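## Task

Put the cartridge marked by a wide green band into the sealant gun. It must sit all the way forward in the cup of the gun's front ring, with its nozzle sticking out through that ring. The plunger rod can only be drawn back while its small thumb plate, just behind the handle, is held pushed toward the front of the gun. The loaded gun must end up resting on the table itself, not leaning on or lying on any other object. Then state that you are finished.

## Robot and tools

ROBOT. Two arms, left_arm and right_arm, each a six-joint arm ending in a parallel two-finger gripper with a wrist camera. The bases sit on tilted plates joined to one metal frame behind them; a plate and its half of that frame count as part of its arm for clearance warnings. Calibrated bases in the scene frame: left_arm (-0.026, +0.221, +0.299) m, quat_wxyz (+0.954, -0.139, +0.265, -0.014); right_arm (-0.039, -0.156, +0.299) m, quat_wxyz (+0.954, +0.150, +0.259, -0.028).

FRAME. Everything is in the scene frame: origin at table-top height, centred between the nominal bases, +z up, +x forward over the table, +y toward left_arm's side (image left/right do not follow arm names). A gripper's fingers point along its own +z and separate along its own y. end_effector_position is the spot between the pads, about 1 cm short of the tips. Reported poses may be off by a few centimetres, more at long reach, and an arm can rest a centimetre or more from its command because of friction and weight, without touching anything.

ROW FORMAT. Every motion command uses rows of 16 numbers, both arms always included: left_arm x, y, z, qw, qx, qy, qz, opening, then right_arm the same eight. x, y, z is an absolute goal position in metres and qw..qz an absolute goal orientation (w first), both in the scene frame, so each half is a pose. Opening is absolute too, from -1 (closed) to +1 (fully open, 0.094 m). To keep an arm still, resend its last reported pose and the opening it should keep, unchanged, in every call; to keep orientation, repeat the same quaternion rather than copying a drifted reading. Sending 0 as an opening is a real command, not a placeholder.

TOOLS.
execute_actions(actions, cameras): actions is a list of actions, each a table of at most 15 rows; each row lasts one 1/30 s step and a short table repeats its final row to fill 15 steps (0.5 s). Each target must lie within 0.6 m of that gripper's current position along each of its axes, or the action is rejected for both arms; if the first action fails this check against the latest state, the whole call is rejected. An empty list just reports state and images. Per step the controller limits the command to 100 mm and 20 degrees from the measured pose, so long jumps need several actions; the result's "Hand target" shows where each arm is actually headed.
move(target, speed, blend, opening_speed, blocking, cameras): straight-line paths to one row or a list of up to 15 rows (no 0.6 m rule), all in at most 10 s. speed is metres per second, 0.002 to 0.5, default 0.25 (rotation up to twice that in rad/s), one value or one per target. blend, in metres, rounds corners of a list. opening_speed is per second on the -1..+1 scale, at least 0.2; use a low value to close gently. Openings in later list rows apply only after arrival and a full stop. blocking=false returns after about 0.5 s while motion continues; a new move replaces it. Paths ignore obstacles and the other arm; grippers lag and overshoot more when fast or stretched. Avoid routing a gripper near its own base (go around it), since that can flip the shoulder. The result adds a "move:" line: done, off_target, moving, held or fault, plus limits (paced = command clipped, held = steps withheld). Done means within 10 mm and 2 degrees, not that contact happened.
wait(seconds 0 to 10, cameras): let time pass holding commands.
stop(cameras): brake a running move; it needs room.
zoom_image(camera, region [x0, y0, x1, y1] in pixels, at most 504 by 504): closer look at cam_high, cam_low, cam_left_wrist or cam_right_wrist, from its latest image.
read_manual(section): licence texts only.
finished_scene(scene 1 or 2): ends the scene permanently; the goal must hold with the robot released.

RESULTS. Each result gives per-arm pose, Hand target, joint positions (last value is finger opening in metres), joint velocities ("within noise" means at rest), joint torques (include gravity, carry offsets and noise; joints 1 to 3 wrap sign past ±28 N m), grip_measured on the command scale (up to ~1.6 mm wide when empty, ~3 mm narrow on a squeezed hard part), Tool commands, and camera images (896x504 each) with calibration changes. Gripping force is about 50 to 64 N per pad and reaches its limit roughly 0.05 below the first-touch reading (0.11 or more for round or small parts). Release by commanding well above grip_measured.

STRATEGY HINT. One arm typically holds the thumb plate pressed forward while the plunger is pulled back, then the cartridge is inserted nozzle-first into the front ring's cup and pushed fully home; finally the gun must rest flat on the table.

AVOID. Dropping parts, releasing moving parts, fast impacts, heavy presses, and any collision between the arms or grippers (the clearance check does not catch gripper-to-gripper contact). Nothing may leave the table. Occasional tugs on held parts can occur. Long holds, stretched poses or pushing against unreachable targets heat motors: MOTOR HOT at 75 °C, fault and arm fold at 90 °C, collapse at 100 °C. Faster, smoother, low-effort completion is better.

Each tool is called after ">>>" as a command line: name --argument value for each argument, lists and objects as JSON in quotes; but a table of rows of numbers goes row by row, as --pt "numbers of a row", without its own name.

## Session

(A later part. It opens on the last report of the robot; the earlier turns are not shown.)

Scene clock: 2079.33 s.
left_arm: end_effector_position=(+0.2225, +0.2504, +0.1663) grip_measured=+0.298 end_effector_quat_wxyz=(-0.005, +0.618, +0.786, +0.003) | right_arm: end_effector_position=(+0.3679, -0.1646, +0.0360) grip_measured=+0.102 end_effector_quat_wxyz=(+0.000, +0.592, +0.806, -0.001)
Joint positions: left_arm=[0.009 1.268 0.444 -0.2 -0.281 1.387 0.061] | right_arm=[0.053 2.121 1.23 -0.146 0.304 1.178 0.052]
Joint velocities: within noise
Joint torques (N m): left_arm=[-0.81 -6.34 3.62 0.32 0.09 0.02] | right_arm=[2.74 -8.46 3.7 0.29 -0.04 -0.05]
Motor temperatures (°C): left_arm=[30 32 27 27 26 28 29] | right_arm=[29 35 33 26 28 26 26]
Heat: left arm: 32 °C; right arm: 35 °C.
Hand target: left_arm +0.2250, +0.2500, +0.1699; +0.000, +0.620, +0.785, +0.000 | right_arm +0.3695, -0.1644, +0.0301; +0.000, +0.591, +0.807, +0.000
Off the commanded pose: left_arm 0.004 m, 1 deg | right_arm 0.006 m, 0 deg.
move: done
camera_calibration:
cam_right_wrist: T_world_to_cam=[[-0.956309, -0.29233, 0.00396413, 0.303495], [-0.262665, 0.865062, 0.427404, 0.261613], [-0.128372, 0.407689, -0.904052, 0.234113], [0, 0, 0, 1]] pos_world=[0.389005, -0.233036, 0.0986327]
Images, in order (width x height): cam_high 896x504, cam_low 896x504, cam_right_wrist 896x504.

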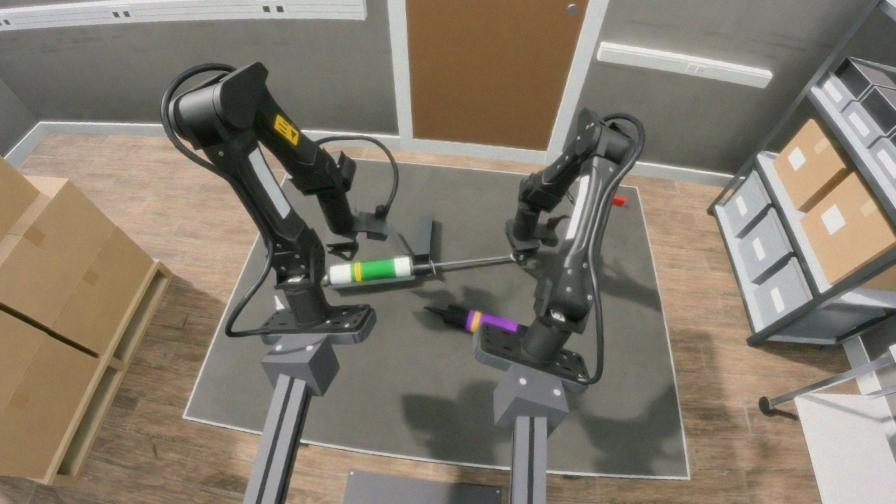

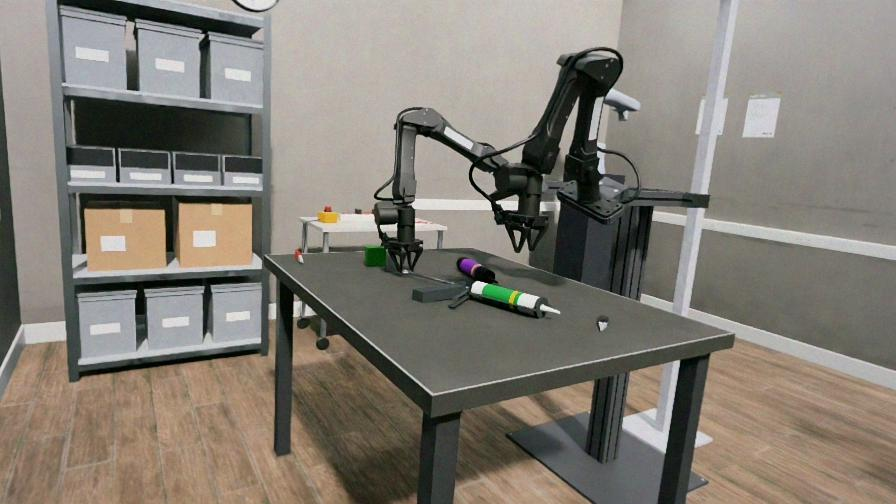

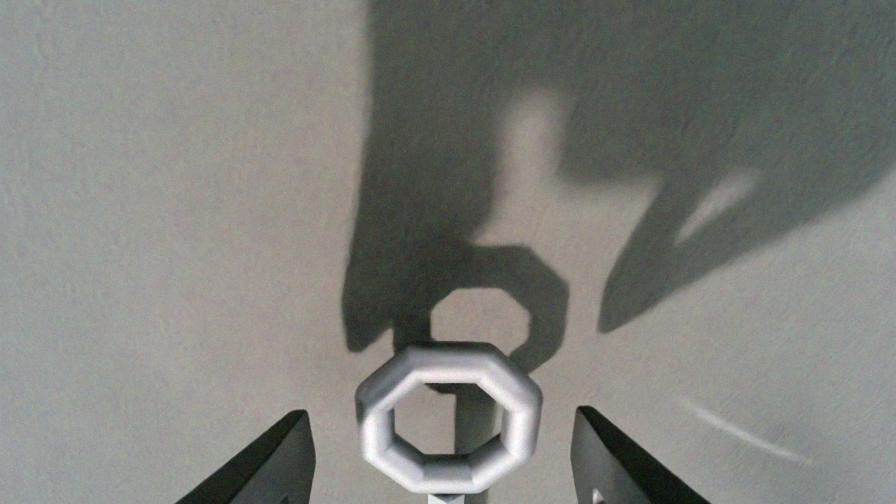

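>>> move --target '[0.225, 0.25, 0.17, 0,0.6198,0.7848,0, 0.3, 0.3705,-0.1643,0.019, 0,0.591,0.807,0, 0.1]' --speed 0.05 --cameras '["cam_right_wrist","cam_low","cam_high"]'

>>> zoom_image --camera "cam_low" --region '[360, 240, 440, 300]'

Scene clock: 2099.70 s.
left_arm: end_effector_position=(+0.2225, +0.2504, +0.1663) grip_measured=+0.298 end_effector_quat_wxyz=(-0.005, +0.618, +0.786, +0.003) | right_arm: end_effector_position=(+0.3719, -0.1646, +0.0266) grip_measured=+0.102 end_effector_quat_wxyz=(+0.003, +0.592, +0.806, +0.001)
Joint positions: left_arm=[0.009 1.268 0.444 -0.2 -0.281 1.387 0.061] | right_arm=[0.046 2.156 1.256 -0.127 0.3 1.17 0.052]
Joint velocities: within noise
Joint torques (N m): left_arm=[-0.91 -6.39 3.51 0.32 0.08 0.04] | right_arm=[2.66 -8.36 3.23 0.33 -0.04 -0.04]
Motor temperatures (°C): left_arm=[30 32 27 27 26 28 29] | right_arm=[29 36 33 26 28 26 26]
Heat: left arm: 32 °C; right arm: 36 °C.
Hand target: left_arm +0.2251, +0.2500, +0.1699; +0.000, +0.620, +0.785, +0.000 | right_arm +0.3703, -0.1643, +0.0192; +0.000, +0.591, +0.807, +0.000
Off the commanded pose: left_arm 0.004 m, 1 deg | right_arm 0.008 m, 0 deg.
move: done
camera_calibration:
cam_right_wrist: T_world_to_cam=[[-0.95654, -0.291587, -0.00292402, 0.307722], [-0.265038, 0.865178, 0.425701, 0.267626], [-0.121599, 0.407975, -0.904859, 0.223587], [0, 0, 0, 1]] pos_world=[0.392467, -0.233034, 0.0892859]
Images, in order (width x height): cam_high 896x504, cam_low 896x504, cam_right_wrist 896x504.

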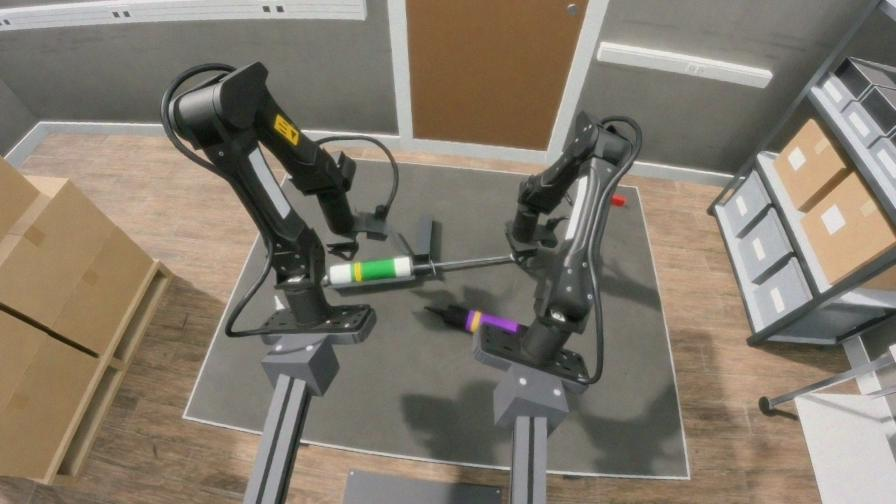

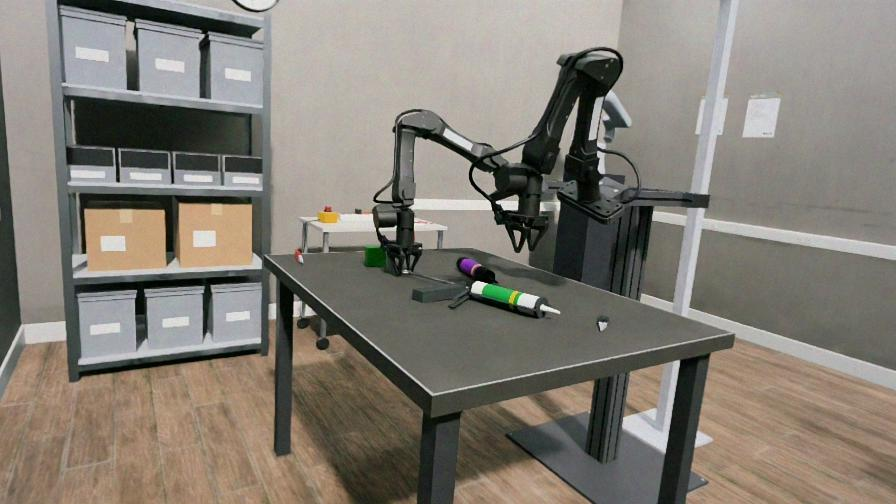

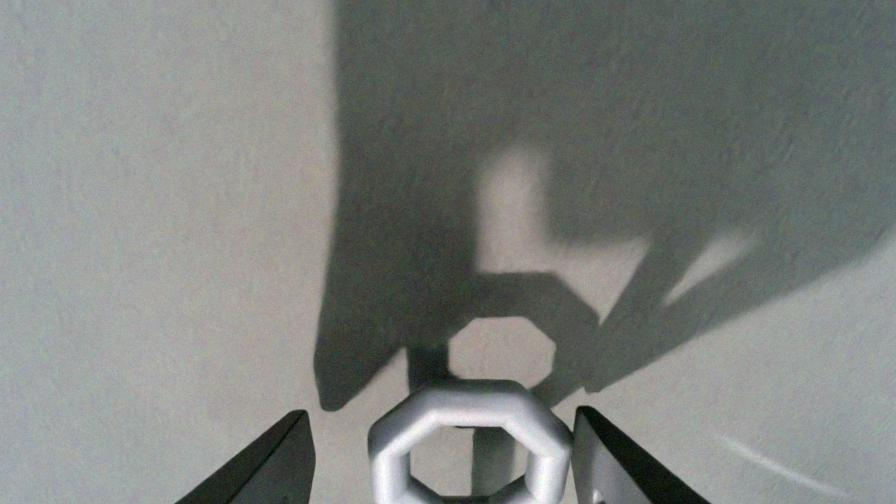

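Scaled by 6.300.

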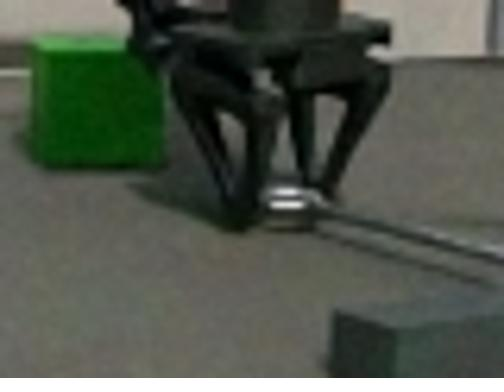

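>>> move --pt "0.225 0.25 0.17 0 0.6198 0.7848 0 0.3 0.3655 -0.1640 0.0175 0 0.591 0.807 0 0.1" --pt "0.225 0.25 0.17 0 0.6198 0.7848 0 0.3 0.3655 -0.1640 0.0175 0 0.591 0.807 0 -0.5" --speed 0.05 --opening_speed 0.8 --cameras '["cam_right_wrist","cam_low","cam_high"]'

>>> zoom_image --camera "cam_low" --region '[360, 240, 440, 300]'

Scene clock: 2108.40 s.
left_arm: end_effector_position=(+0.2224, +0.2504, +0.1663) grip_measured=+0.298 end_effector_quat_wxyz=(-0.005, +0.618, +0.786, +0.002) | right_arm: end_effector_position=(+0.3755, -0.1651, +0.0266) grip_measured=-0.260 end_effector_quat_wxyz=(+0.009, +0.594, +0.805, +0.006)
Joint positions: left_arm=[0.009 1.268 0.444 -0.201 -0.281 1.387 0.061] | right_arm=[0.045 2.156 1.256 -0.113 0.298 1.169 0.035]
Joint velocities: within noise
Joint torques (N m): left_arm=[-0.92 -6.38 3.54 0.34 0.08 0.06] | right_arm=[2.62 -8.44 1.31 0.42 -0.05 -0.06]
Motor temperatures (°C): left_arm=[30 32 27 27 26 28 29] | right_arm=[29 35 33 26 28 26 26]
Heat: left arm: 32 °C; right arm: 35 °C.
Hand target: left_arm +0.2250, +0.2500, +0.1699; +0.000, +0.620, +0.785, +0.000 | right_arm +0.3653, -0.1641, +0.0179; +0.000, +0.591, +0.807, +0.000
Off the commanded pose: left_arm 0.005 m, 1 deg | right_arm 0.014 m, 1 deg.
move: off_target (right_arm); target 2's new opening was sent with right_arm's hand 0.013 m and 1 deg from that target
camera_calibration:
cam_right_wrist: T_world_to_cam=[[-0.957518, -0.287911, -0.01633, 0.31237], [-0.267674, 0.866295, 0.421763, 0.270266], [-0.107283, 0.408217, -0.906559, 0.218913], [0, 0, 0, 1]] pos_world=[0.394929, -0.233559, 0.0895703]
Images, in order (width x height): cam_high 896x504, cam_low 896x504, cam_right_wrist 896x504.

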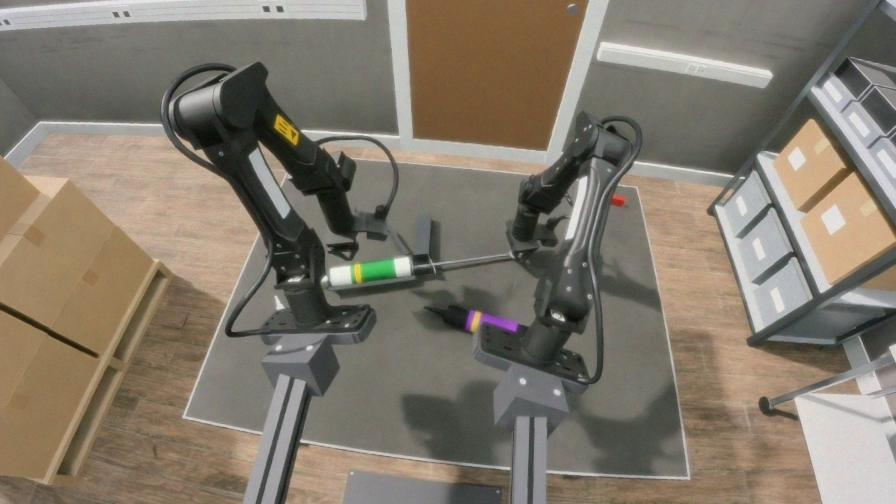

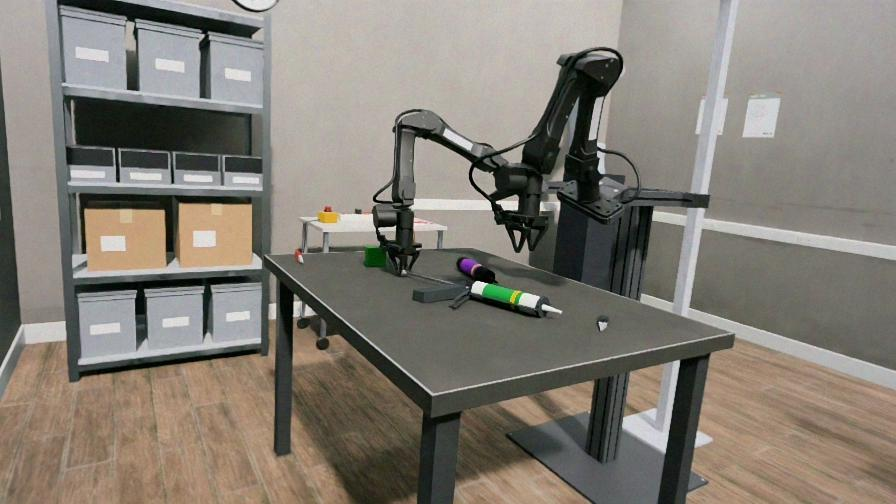

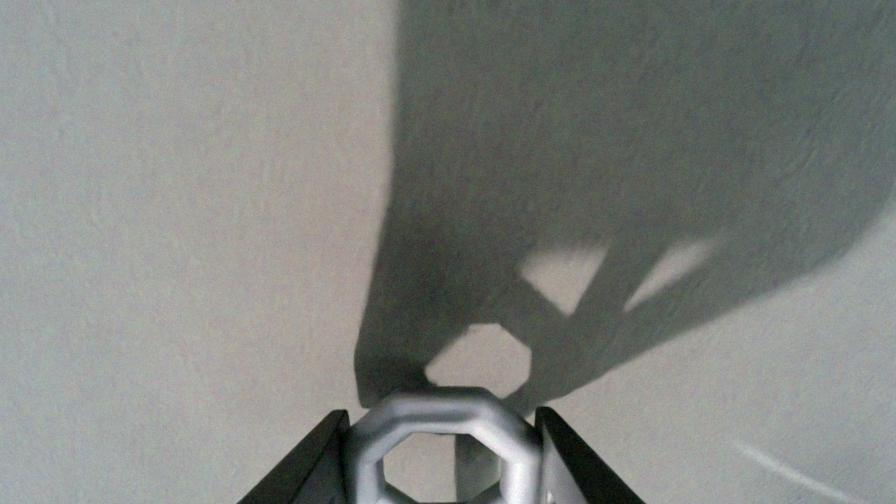

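Scaled by 6.300.

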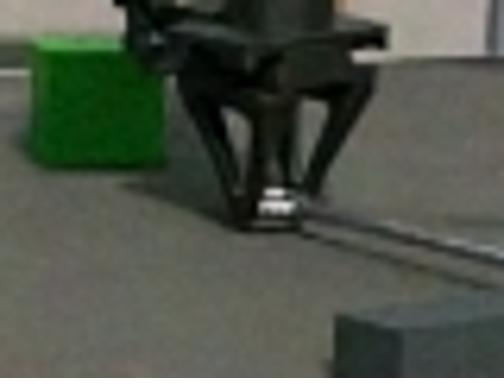

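>>> move --pt "0.208 0.362 0.12 0 0.6198 0.7848 0 -0.3 0.3735 -0.1640 0.0205 0 0.591 0.807 0 -0.5" --pt "0.208 0.362 0.07 0 0.6198 0.7848 0 -0.3 0.3735 -0.1640 0.0205 0 0.591 0.807 0 -0.5" --speed 0.15

>>> zoom_image --camera "cam_low" --region '[480, 220, 600, 330]'

Scene clock: 2130.33 s.
left_arm: end_effector_position=(+0.2106, +0.3672, +0.0753) grip_measured=-0.298 end_effector_quat_wxyz=(-0.003, +0.615, +0.789, +0.010) | right_arm: end_effector_position=(+0.3765, -0.1649, +0.0267) grip_measured=-0.260 end_effector_quat_wxyz=(+0.007, +0.593, +0.805, +0.005)
Joint positions: left_arm=[0.579 1.728 0.552 0.227 0.034 1.858 0.033] | right_arm=[0.045 2.158 1.265 -0.124 0.296 1.169 0.035]
Joint velocities: within noise
Joint torques (N m): left_arm=[-0.09 -5.04 0.53 0.66 0.07 0.1] | right_arm=[2.96 -8.44 3.58 0.2 0.01 -0.01]
Motor temperatures (°C): left_arm=[30 32 27 27 26 28 28] | right_arm=[29 35 33 26 28 26 28]
Heat: left arm: 32 °C; right arm: 35 °C.
Hand target: left_arm +0.2079, +0.3619, +0.0703; +0.000, +0.620, +0.785, +0.000 | right_arm +0.3734, -0.1641, +0.0206; +0.000, +0.591, +0.807, +0.000
Off the commanded pose: left_arm 0.008 m, 1 deg | right_arm 0.007 m, 1 deg.
move: done
camera_calibration:
cam_left_wrist: T_world_to_cam=[[-0.969317, -0.245096, -0.0187851, 0.297051], [-0.228878, 0.872014, 0.432674, -0.265072], [-0.0896658, 0.423698, -0.901355, 0.0138549], [0, 0, 0, 1]] pos_world=[0.22851, 0.298083, 0.132758]
cam_right_wrist: T_world_to_cam=[[-0.957235, -0.288986, -0.0136878, 0.313051], [-0.267223, 0.865035, 0.424625, 0.269844], [-0.11087, 0.410124, -0.905266, 0.220755], [0, 0, 0, 1]] pos_world=[0.396248, -0.233494, 0.0895443]

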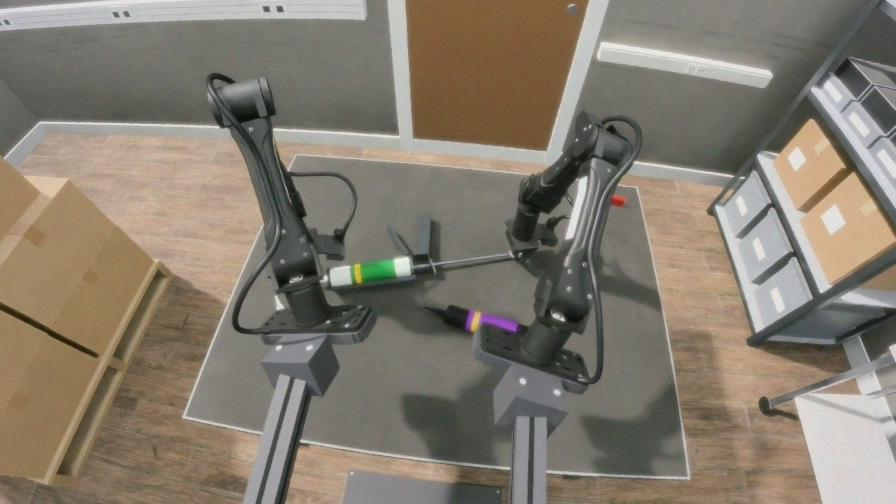

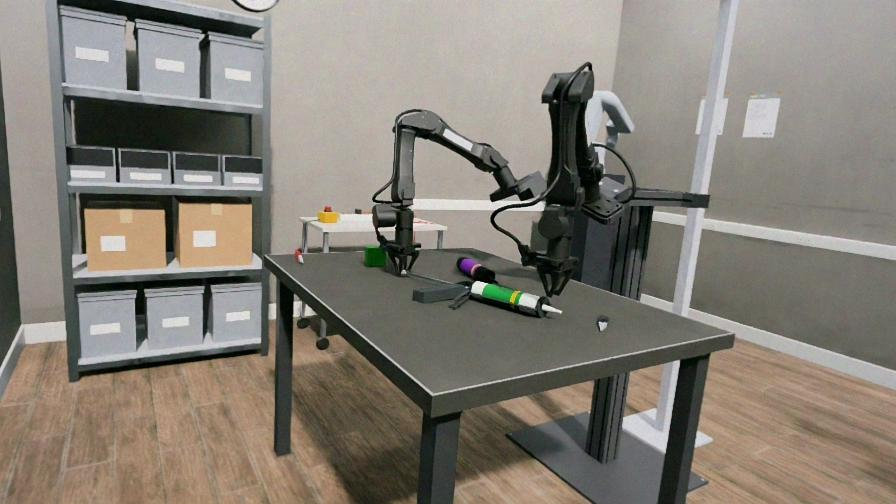

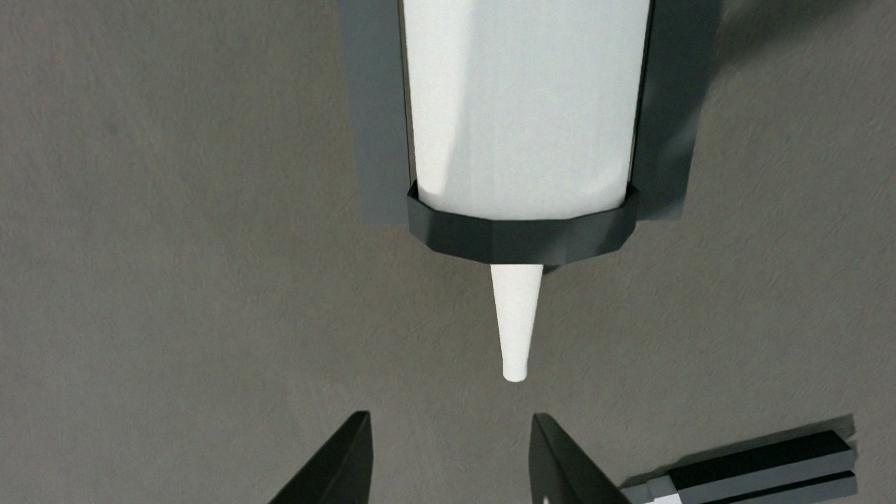

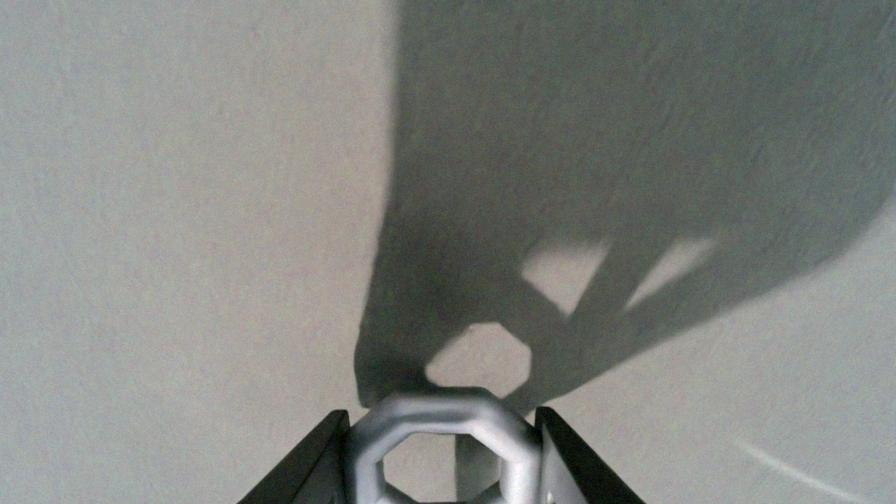

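Scaled by 4.200.

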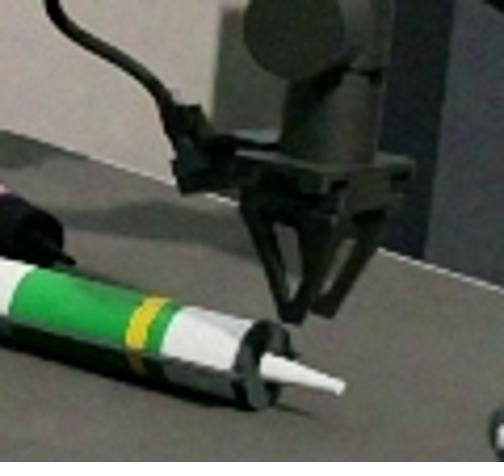

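>>> move --target '[0.192, 0.360, 0.048, 0,0.6198,0.7848,0, -0.3, 0.3735,-0.1640,0.0205, 0,0.591,0.807,0, -0.5]' --speed 0.1 --cameras '["cam_left_wrist","cam_low","cam_high"]'

>>> zoom_image --camera "cam_low" --region '[480, 220, 600, 330]'

Scene clock: 2156.37 s.
left_arm: end_effector_position=(+0.1988, +0.3643, +0.0524) grip_measured=-0.298 end_effector_quat_wxyz=(-0.001, +0.618, +0.786, +0.011) | right_arm: end_effector_position=(+0.3766, -0.1649, +0.0268) grip_measured=-0.260 end_effector_quat_wxyz=(+0.007, +0.593, +0.805, +0.005)
Joint positions: left_arm=[0.592 1.855 0.539 0.371 0.045 1.875 0.033] | right_arm=[0.045 2.158 1.266 -0.124 0.296 1.169 0.035]
Joint velocities: within noise
Joint torques (N m): left_arm=[0.9 -5.18 -0.94 0.69 0.09 0.09] | right_arm=[2.96 -8.49 3.7 0.2 0 -0.03]
Motor temperatures (°C): left_arm=[30 32 27 27 26 28 28] | right_arm=[29 37 33 26 28 26 28]
Heat: left arm: 32 °C; right arm: 37 °C.
Hand target: left_arm +0.1920, +0.3599, +0.0483; +0.000, +0.620, +0.785, +0.000 | right_arm +0.3734, -0.1641, +0.0206; +0.000, +0.591, +0.807, +0.000
Off the commanded pose: left_arm 0.009 m, 1 deg | right_arm 0.007 m, 1 deg.
move: done
camera_calibration:
cam_left_wrist: T_world_to_cam=[[-0.971032, -0.23774, -0.0239959, 0.28245], [-0.224714, 0.874431, 0.429969, -0.256912], [-0.0812383, 0.422906, -0.902524, -0.00790547], [0, 0, 0, 1]] pos_world=[0.215894, 0.295145, 0.110107]
Images, in order (width x height): cam_high 896x504, cam_low 896x504, cam_left_wrist 896x504.

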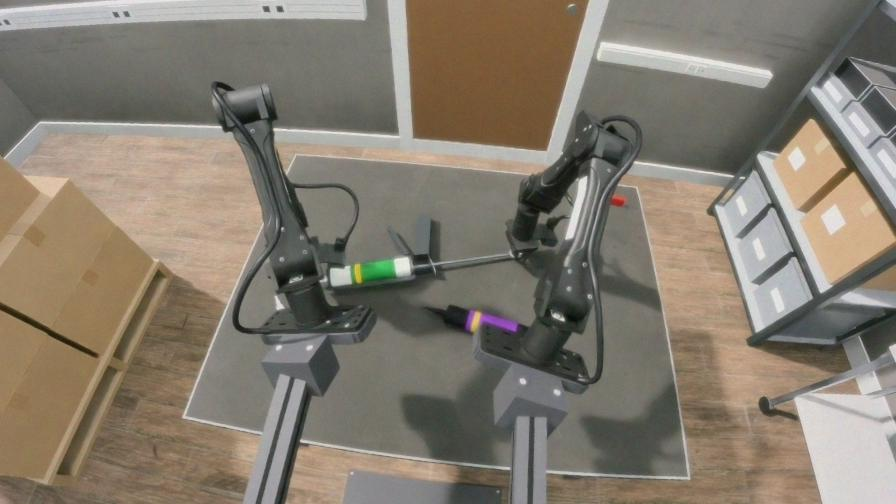

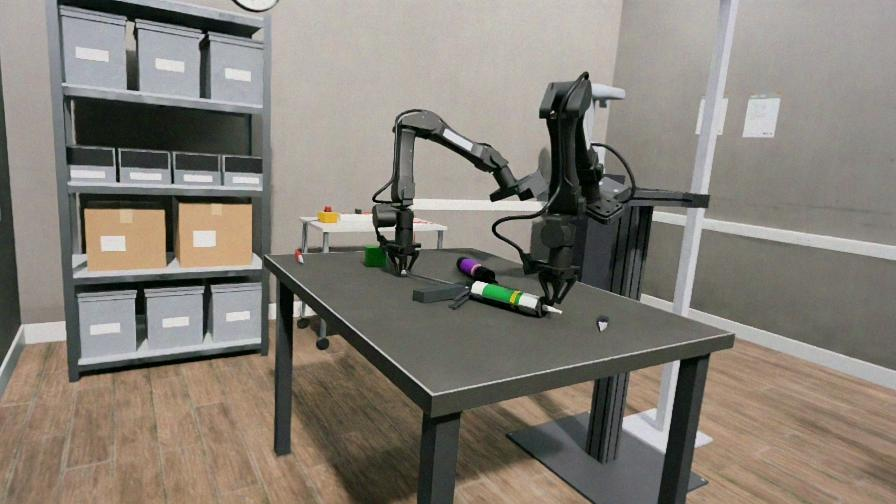

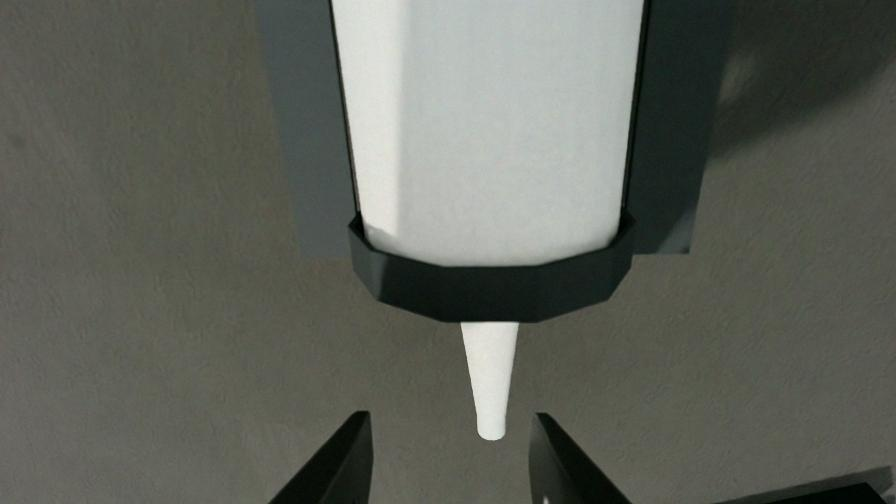

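Scaled by 4.200.

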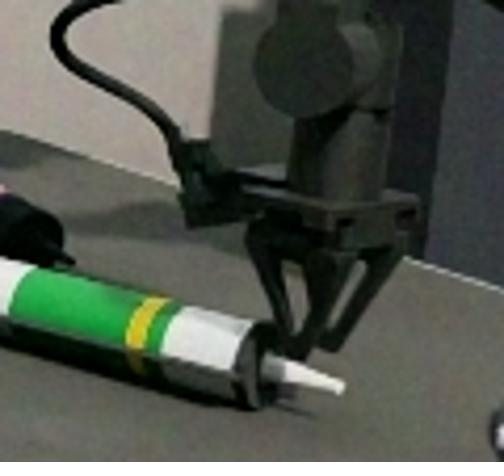

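>>> move --pt "0.1835 0.359 0.048 0 0.6198 0.7848 0 -0.3 0.3735 -0.1640 0.0205 0 0.591 0.807 0 -0.5" --pt "0.1835 0.359 0.035 0 0.6198 0.7848 0 -0.2 0.3735 -0.1640 0.0205 0 0.591 0.807 0 -0.5" --speed 0.1 --cameras '["cam_left_wrist","cam_low"]'

>>> zoom_image --camera "cam_low" --region '[480, 220, 600, 330]'

Scene clock: 2172.97 s.
left_arm: end_effector_position=(+0.1873, +0.3628, +0.0396) grip_measured=-0.202 end_effector_quat_wxyz=(-0.002, +0.617, +0.787, +0.009) | right_arm: end_effector_position=(+0.3766, -0.1649, +0.0268) grip_measured=-0.260 end_effector_quat_wxyz=(+0.007, +0.593, +0.805, +0.005)
Joint positions: left_arm=[0.606 1.932 0.53 0.45 0.052 1.885 0.037] | right_arm=[0.045 2.158 1.266 -0.124 0.296 1.169 0.035]
Joint velocities: within noise
Joint torques (N m): left_arm=[0.53 -5.18 -0.84 0.68 0.06 0.06] | right_arm=[2.93 -8.54 3.63 0.17 0.01 -0.01]
Motor temperatures (°C): left_arm=[30 32 27 27 26 28 28] | right_arm=[29 38 33 26 28 26 29]
Heat: left arm: 32 °C; right arm: 38 °C.
Hand target: left_arm +0.1835, +0.3590, +0.0353; +0.000, +0.620, +0.785, +0.000 | right_arm +0.3734, -0.1641, +0.0206; +0.000, +0.591, +0.807, +0.000
Off the commanded pose: left_arm 0.007 m, 1 deg | right_arm 0.007 m, 1 deg.
move: done
camera_calibration:
cam_left_wrist: T_world_to_cam=[[-0.970527, -0.240326, -0.0179295, 0.271162], [-0.224511, 0.874597, 0.429739, -0.252728], [-0.0875965, 0.421099, -0.902775, -0.0179218], [0, 0, 0, 1]] pos_world=[0.20486, 0.293749, 0.0972895]
Images, in order (width x height): cam_low 896x504, cam_left_wrist 896x504.

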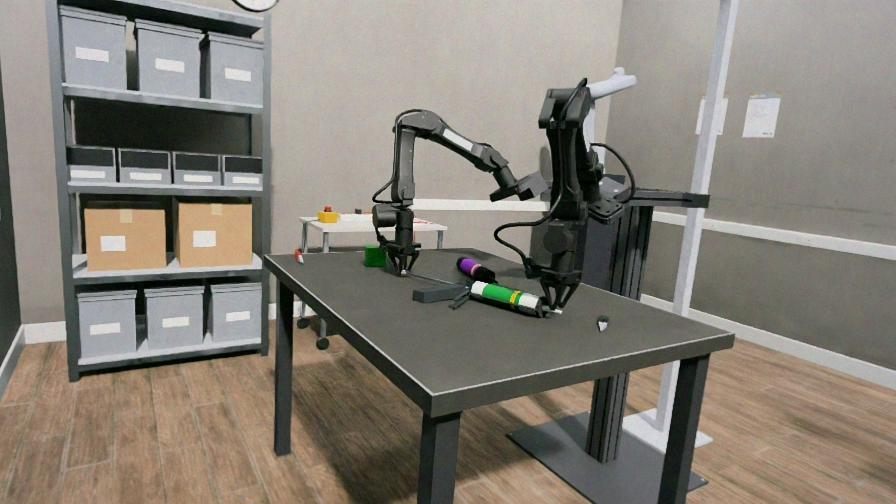

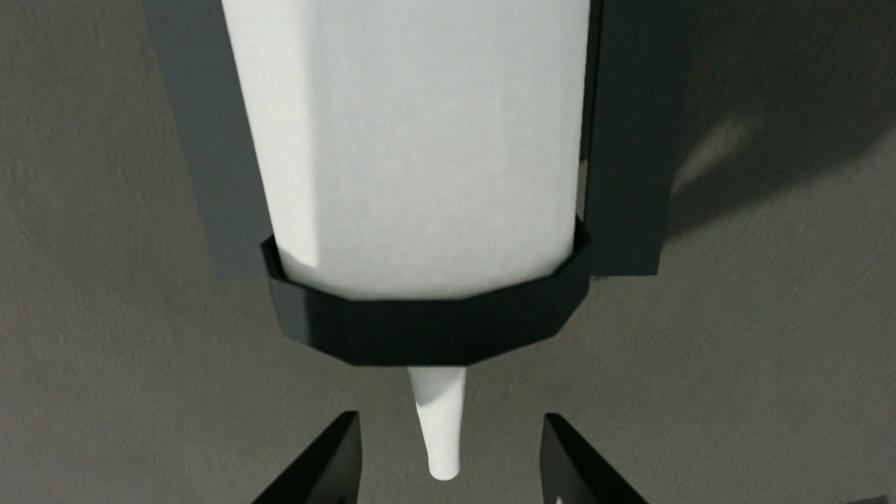

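Scaled by 4.200.

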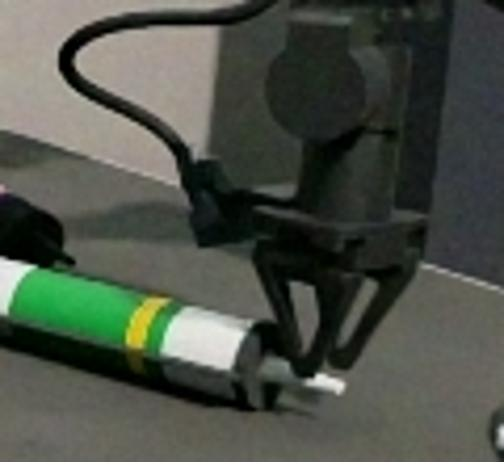

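>>> move --pt "0.188 0.358 0.0225 0 0.6198 0.7848 0 -0.2 0.3735 -0.1640 0.0205 0 0.591 0.807 0 -0.5" --pt "0.193 0.342 0.0225 0 0.6198 0.7848 0 -0.2 0.3735 -0.1640 0.0205 0 0.591 0.807 0 -0.5" --speed 0.06 --cameras '["cam_left_wrist","cam_low"]'

>>> zoom_image --camera "cam_low" --region '[500, 260, 600, 330]'

Scene clock: 2184.30 s.
left_arm: end_effector_position=(+0.2026, +0.3496, +0.0272) grip_measured=-0.202 end_effector_quat_wxyz=(+0.004, +0.622, +0.783, +0.014) | right_arm: end_effector_position=(+0.3766, -0.1649, +0.0268) grip_measured=-0.260 end_effector_quat_wxyz=(+0.007, +0.593, +0.805, +0.005)
Joint positions: left_arm=[0.536 1.99 0.566 0.488 0.02 1.842 0.038] | right_arm=[0.045 2.158 1.266 -0.124 0.296 1.169 0.035]
Joint velocities: within noise
Joint torques (N m): left_arm=[-0.46 -5.16 -1.92 0.69 0 -0.13] | right_arm=[2.93 -8.47 3.6 0.19 0.01 -0.02]
Motor temperatures (°C): left_arm=[30 33 27 27 26 28 28] | right_arm=[29 38 33 26 28 26 29]
Heat: left arm: 33 °C; right arm: 38 °C.
Hand target: left_arm +0.1930, +0.3421, +0.0230; +0.000, +0.620, +0.785, +0.000 | right_arm +0.3734, -0.1641, +0.0206; +0.000, +0.591, +0.807, +0.000
Off the commanded pose: left_arm 0.013 m, 2 deg | right_arm 0.007 m, 1 deg.
move: off_target (left_arm)
camera_calibration:
cam_left_wrist: T_world_to_cam=[[-0.973603, -0.225767, -0.0335779, 0.278577], [-0.218285, 0.877976, 0.42604, -0.234771], [-0.066705, 0.422123, -0.904081, -0.0267386], [0, 0, 0, 1]] pos_world=[0.218193, 0.280304, 0.0852019]
Images, in order (width x height): cam_low 896x504, cam_left_wrist 896x504.

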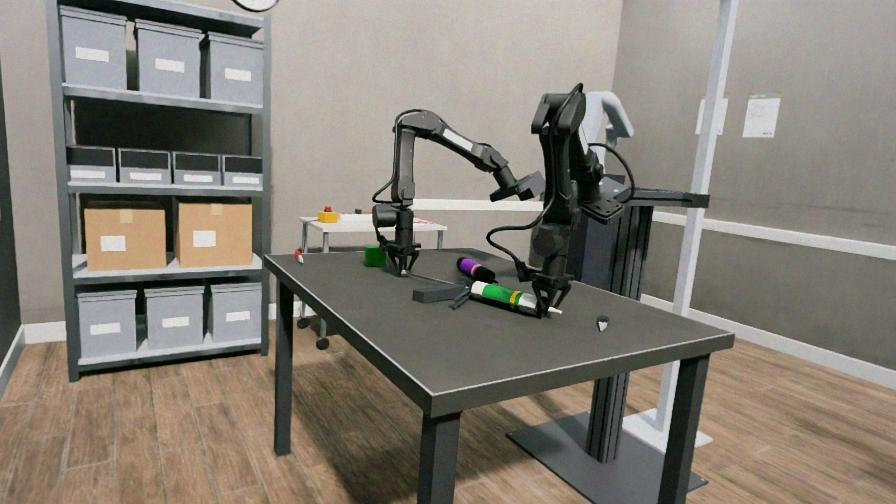

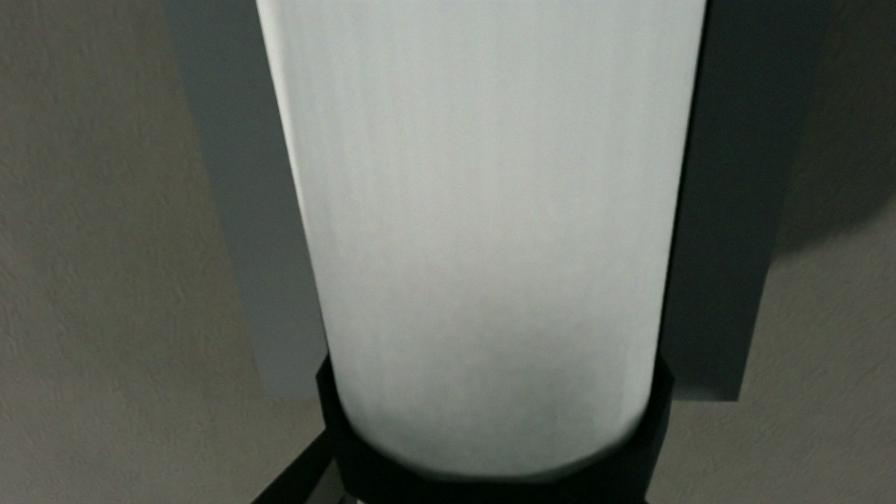

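Scaled by 5.040.

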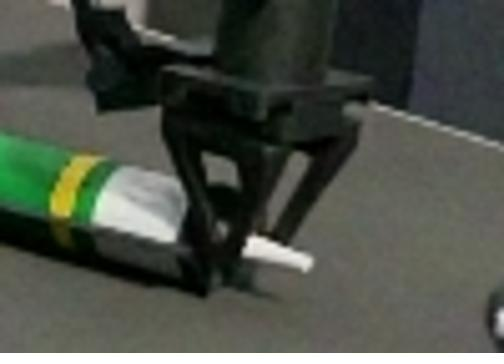

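>>> move --pt "0.190 0.352 0.0225 0 0.6198 0.7848 0 -0.2 0.3735 -0.1640 0.0205 0 0.591 0.807 0 -0.5" --pt "0.184 0.351 0.0225 0 0.6198 0.7848 0 -0.2 0.3735 -0.1640 0.0205 0 0.591 0.807 0 -0.5" --pt "0.186 0.341 0.0225 0 0.6198 0.7848 0 -0.2 0.3735 -0.1640 0.0205 0 0.591 0.807 0 -0.5" --speed 0.06 --cameras '["cam_left_wrist","cam_low"]'

>>> zoom_image --camera "cam_low" --region '[500, 260, 600, 330]'

Scene clock: 2193.77 s.
left_arm: end_effector_position=(+0.1947, +0.3486, +0.0269) grip_measured=-0.202 end_effector_quat_wxyz=(+0.002, +0.622, +0.783, +0.013) | right_arm: end_effector_position=(+0.3766, -0.1649, +0.0268) grip_measured=-0.260 end_effector_quat_wxyz=(+0.007, +0.593, +0.805, +0.005)
Joint positions: left_arm=[0.546 2 0.543 0.52 0.022 1.849 0.038] | right_arm=[0.045 2.158 1.266 -0.124 0.296 1.169 0.035]
Joint velocities: within noise
Joint torques (N m): left_arm=[-0.46 -5.03 -2.11 0.71 0 -0.14] | right_arm=[2.91 -8.62 3.6 0.18 0.01 -0.05]
Motor temperatures (°C): left_arm=[30 33 27 27 26 28 28] | right_arm=[29 38 33 26 28 26 29]
Heat: left arm: 33 °C; right arm: 38 °C.
Hand target: left_arm +0.1861, +0.3411, +0.0229; +0.000, +0.620, +0.785, +0.000 | right_arm +0.3734, -0.1641, +0.0206; +0.000, +0.591, +0.807, +0.000
Off the commanded pose: left_arm 0.012 m, 2 deg | right_arm 0.007 m, 1 deg.
move: off_target (left_arm)
camera_calibration:
cam_left_wrist: T_world_to_cam=[[-0.97347, -0.2267, -0.0310548, 0.270896], [-0.217887, 0.876948, 0.428354, -0.235314], [-0.0698743, 0.423756, -0.903077, -0.0270826], [0, 0, 0, 1]] pos_world=[0.210545, 0.279246, 0.0847525]
Images, in order (width x height): cam_low 896x504, cam_left_wrist 896x504.

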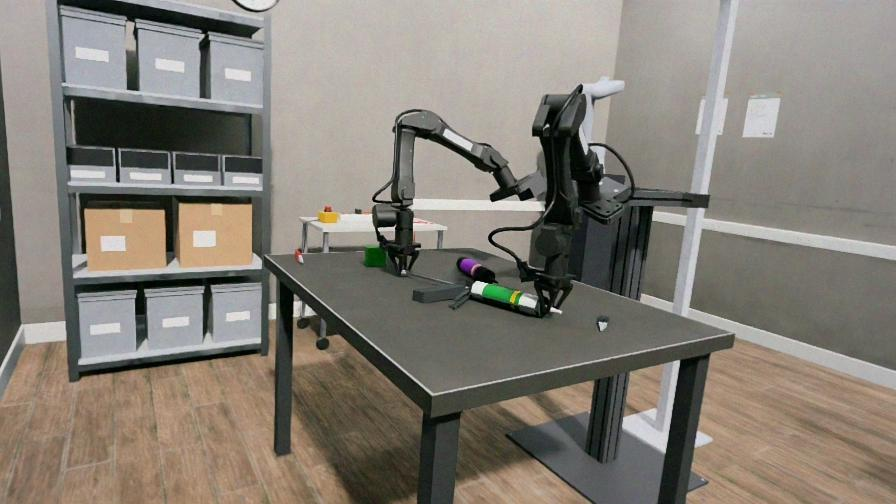

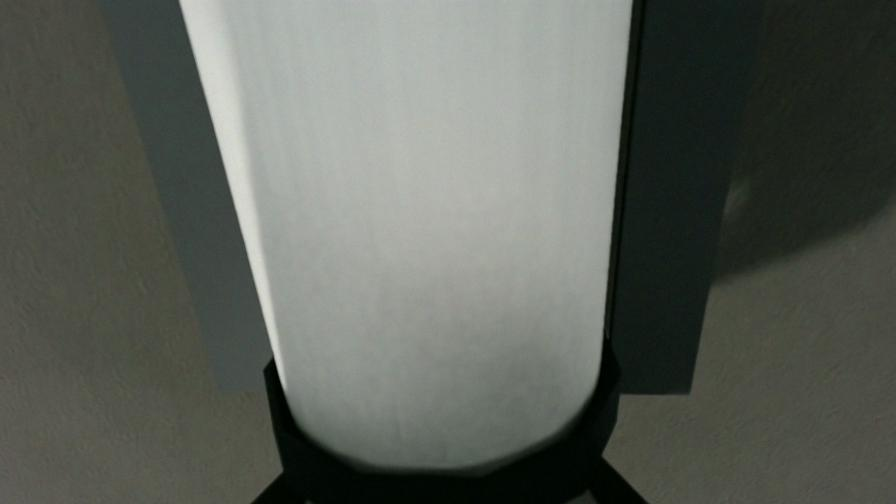

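Scaled by 5.040.

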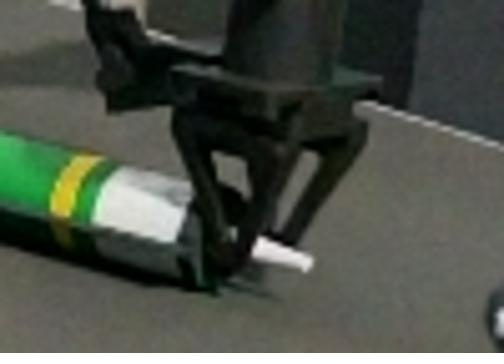

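>>> move --target '[0.186, 0.341, 0.0225, 0,0.6198,0.7848,0, -0.2, 0.3700,-0.1525,0.0205, 0,0.591,0.807,0, -0.5]' --speed 0.04

>>> zoom_image --camera "cam_low" --region '[460, 250, 600, 330]'

>>> zoom_image --camera "cam_high" --region '[380, 220, 550, 310]'

Scene clock: 2200.90 s.
left_arm: end_effector_position=(+0.1949, +0.3487, +0.0269) grip_measured=-0.202 end_effector_quat_wxyz=(+0.003, +0.622, +0.783, +0.014) | right_arm: end_effector_position=(+0.3769, -0.1644, +0.0268) grip_measured=-0.260 end_effector_quat_wxyz=(+0.009, +0.595, +0.804, +0.004)
Joint positions: left_arm=[0.546 2 0.543 0.521 0.022 1.849 0.038] | right_arm=[0.048 2.159 1.266 -0.122 0.302 1.176 0.035]
Joint velocities: within noise
Joint torques (N m): left_arm=[-0.36 -5 -2.07 0.75 0 -0.12] | right_arm=[4.82 -8.18 2.24 0.3 0.1 0.16]
Motor temperatures (°C): left_arm=[30 33 27 27 26 28 28] | right_arm=[29 38 33 26 28 26 29]
Heat: left arm: 33 °C; right arm: 38 °C.
Hand target: left_arm +0.1860, +0.3411, +0.0230; +0.000, +0.620, +0.785, +0.000 | right_arm +0.3699, -0.1528, +0.0209; +0.000, +0.591, +0.807, +0.000
Off the commanded pose: left_arm 0.013 m, 2 deg | right_arm 0.015 m, 1 deg.
move: off_target (left_arm, right_arm)
camera_calibration:
cam_left_wrist: T_world_to_cam=[[-0.973445, -0.226651, -0.0321543, 0.271178], [-0.218287, 0.876717, 0.428623, -0.235232], [-0.0689576, 0.42426, -0.902911, -0.0274757], [0, 0, 0, 1]] pos_world=[0.210734, 0.279352, 0.0847373]
cam_right_wrist: T_world_to_cam=[[-0.958594, -0.284445, -0.0137262, 0.314821], [-0.263653, 0.868242, 0.420289, 0.268851], [-0.107631, 0.406505, -0.907287, 0.218896], [0, 0, 0, 1]] pos_world=[0.396229, -0.232861, 0.0899282]

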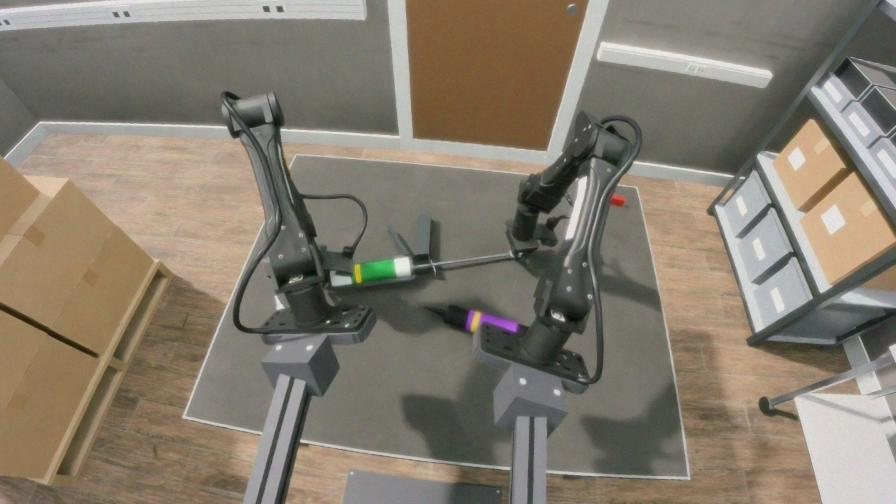

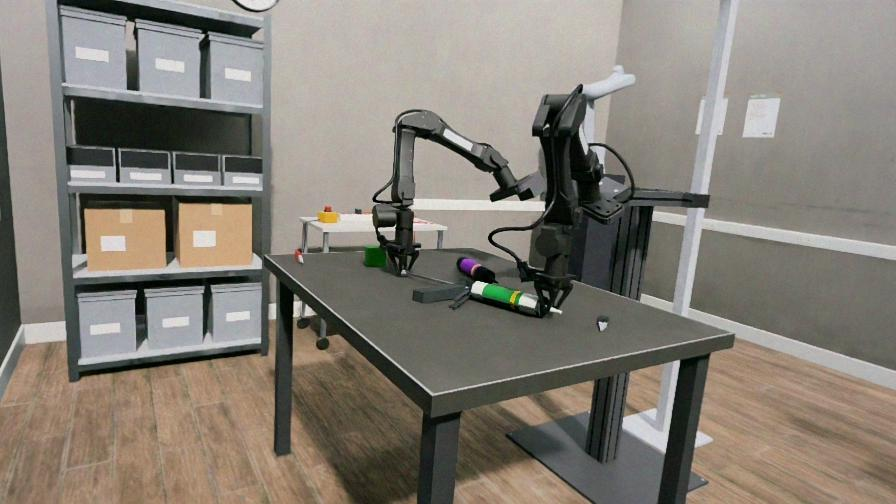

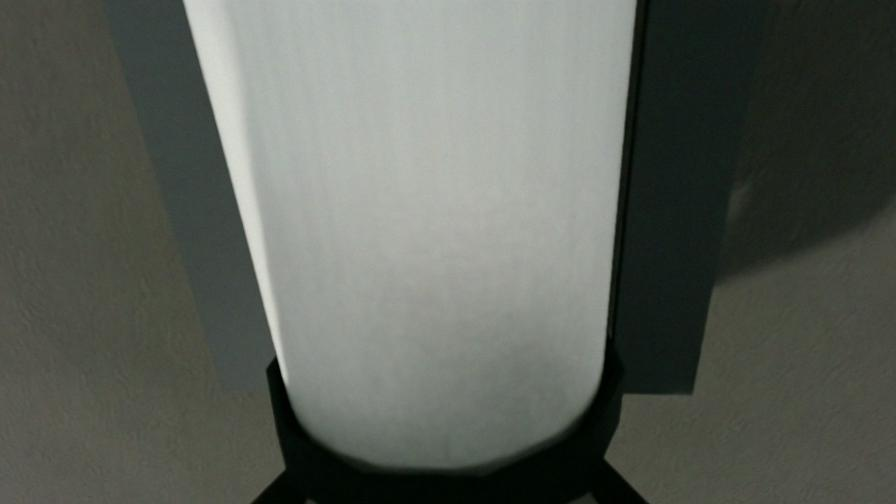

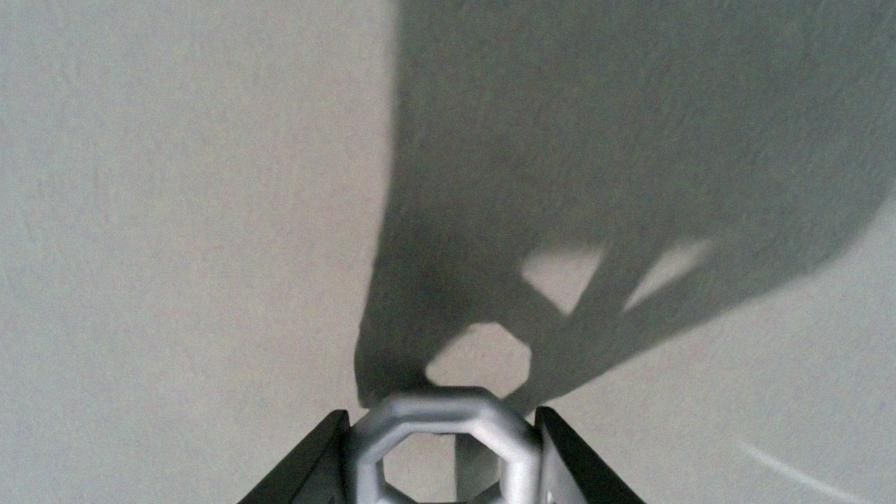

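Scaled by 3.600.

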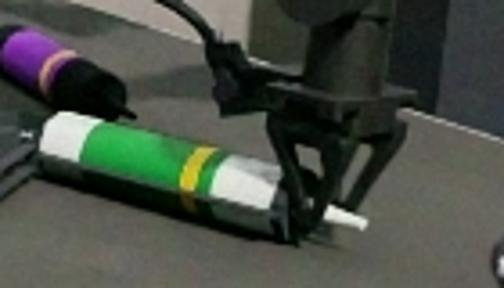

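Scaled by 2.965.

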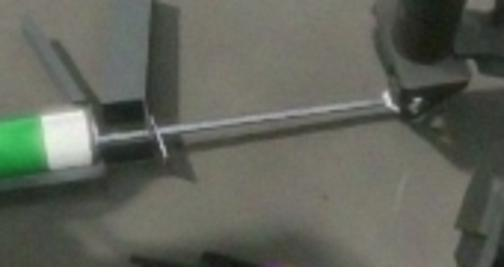

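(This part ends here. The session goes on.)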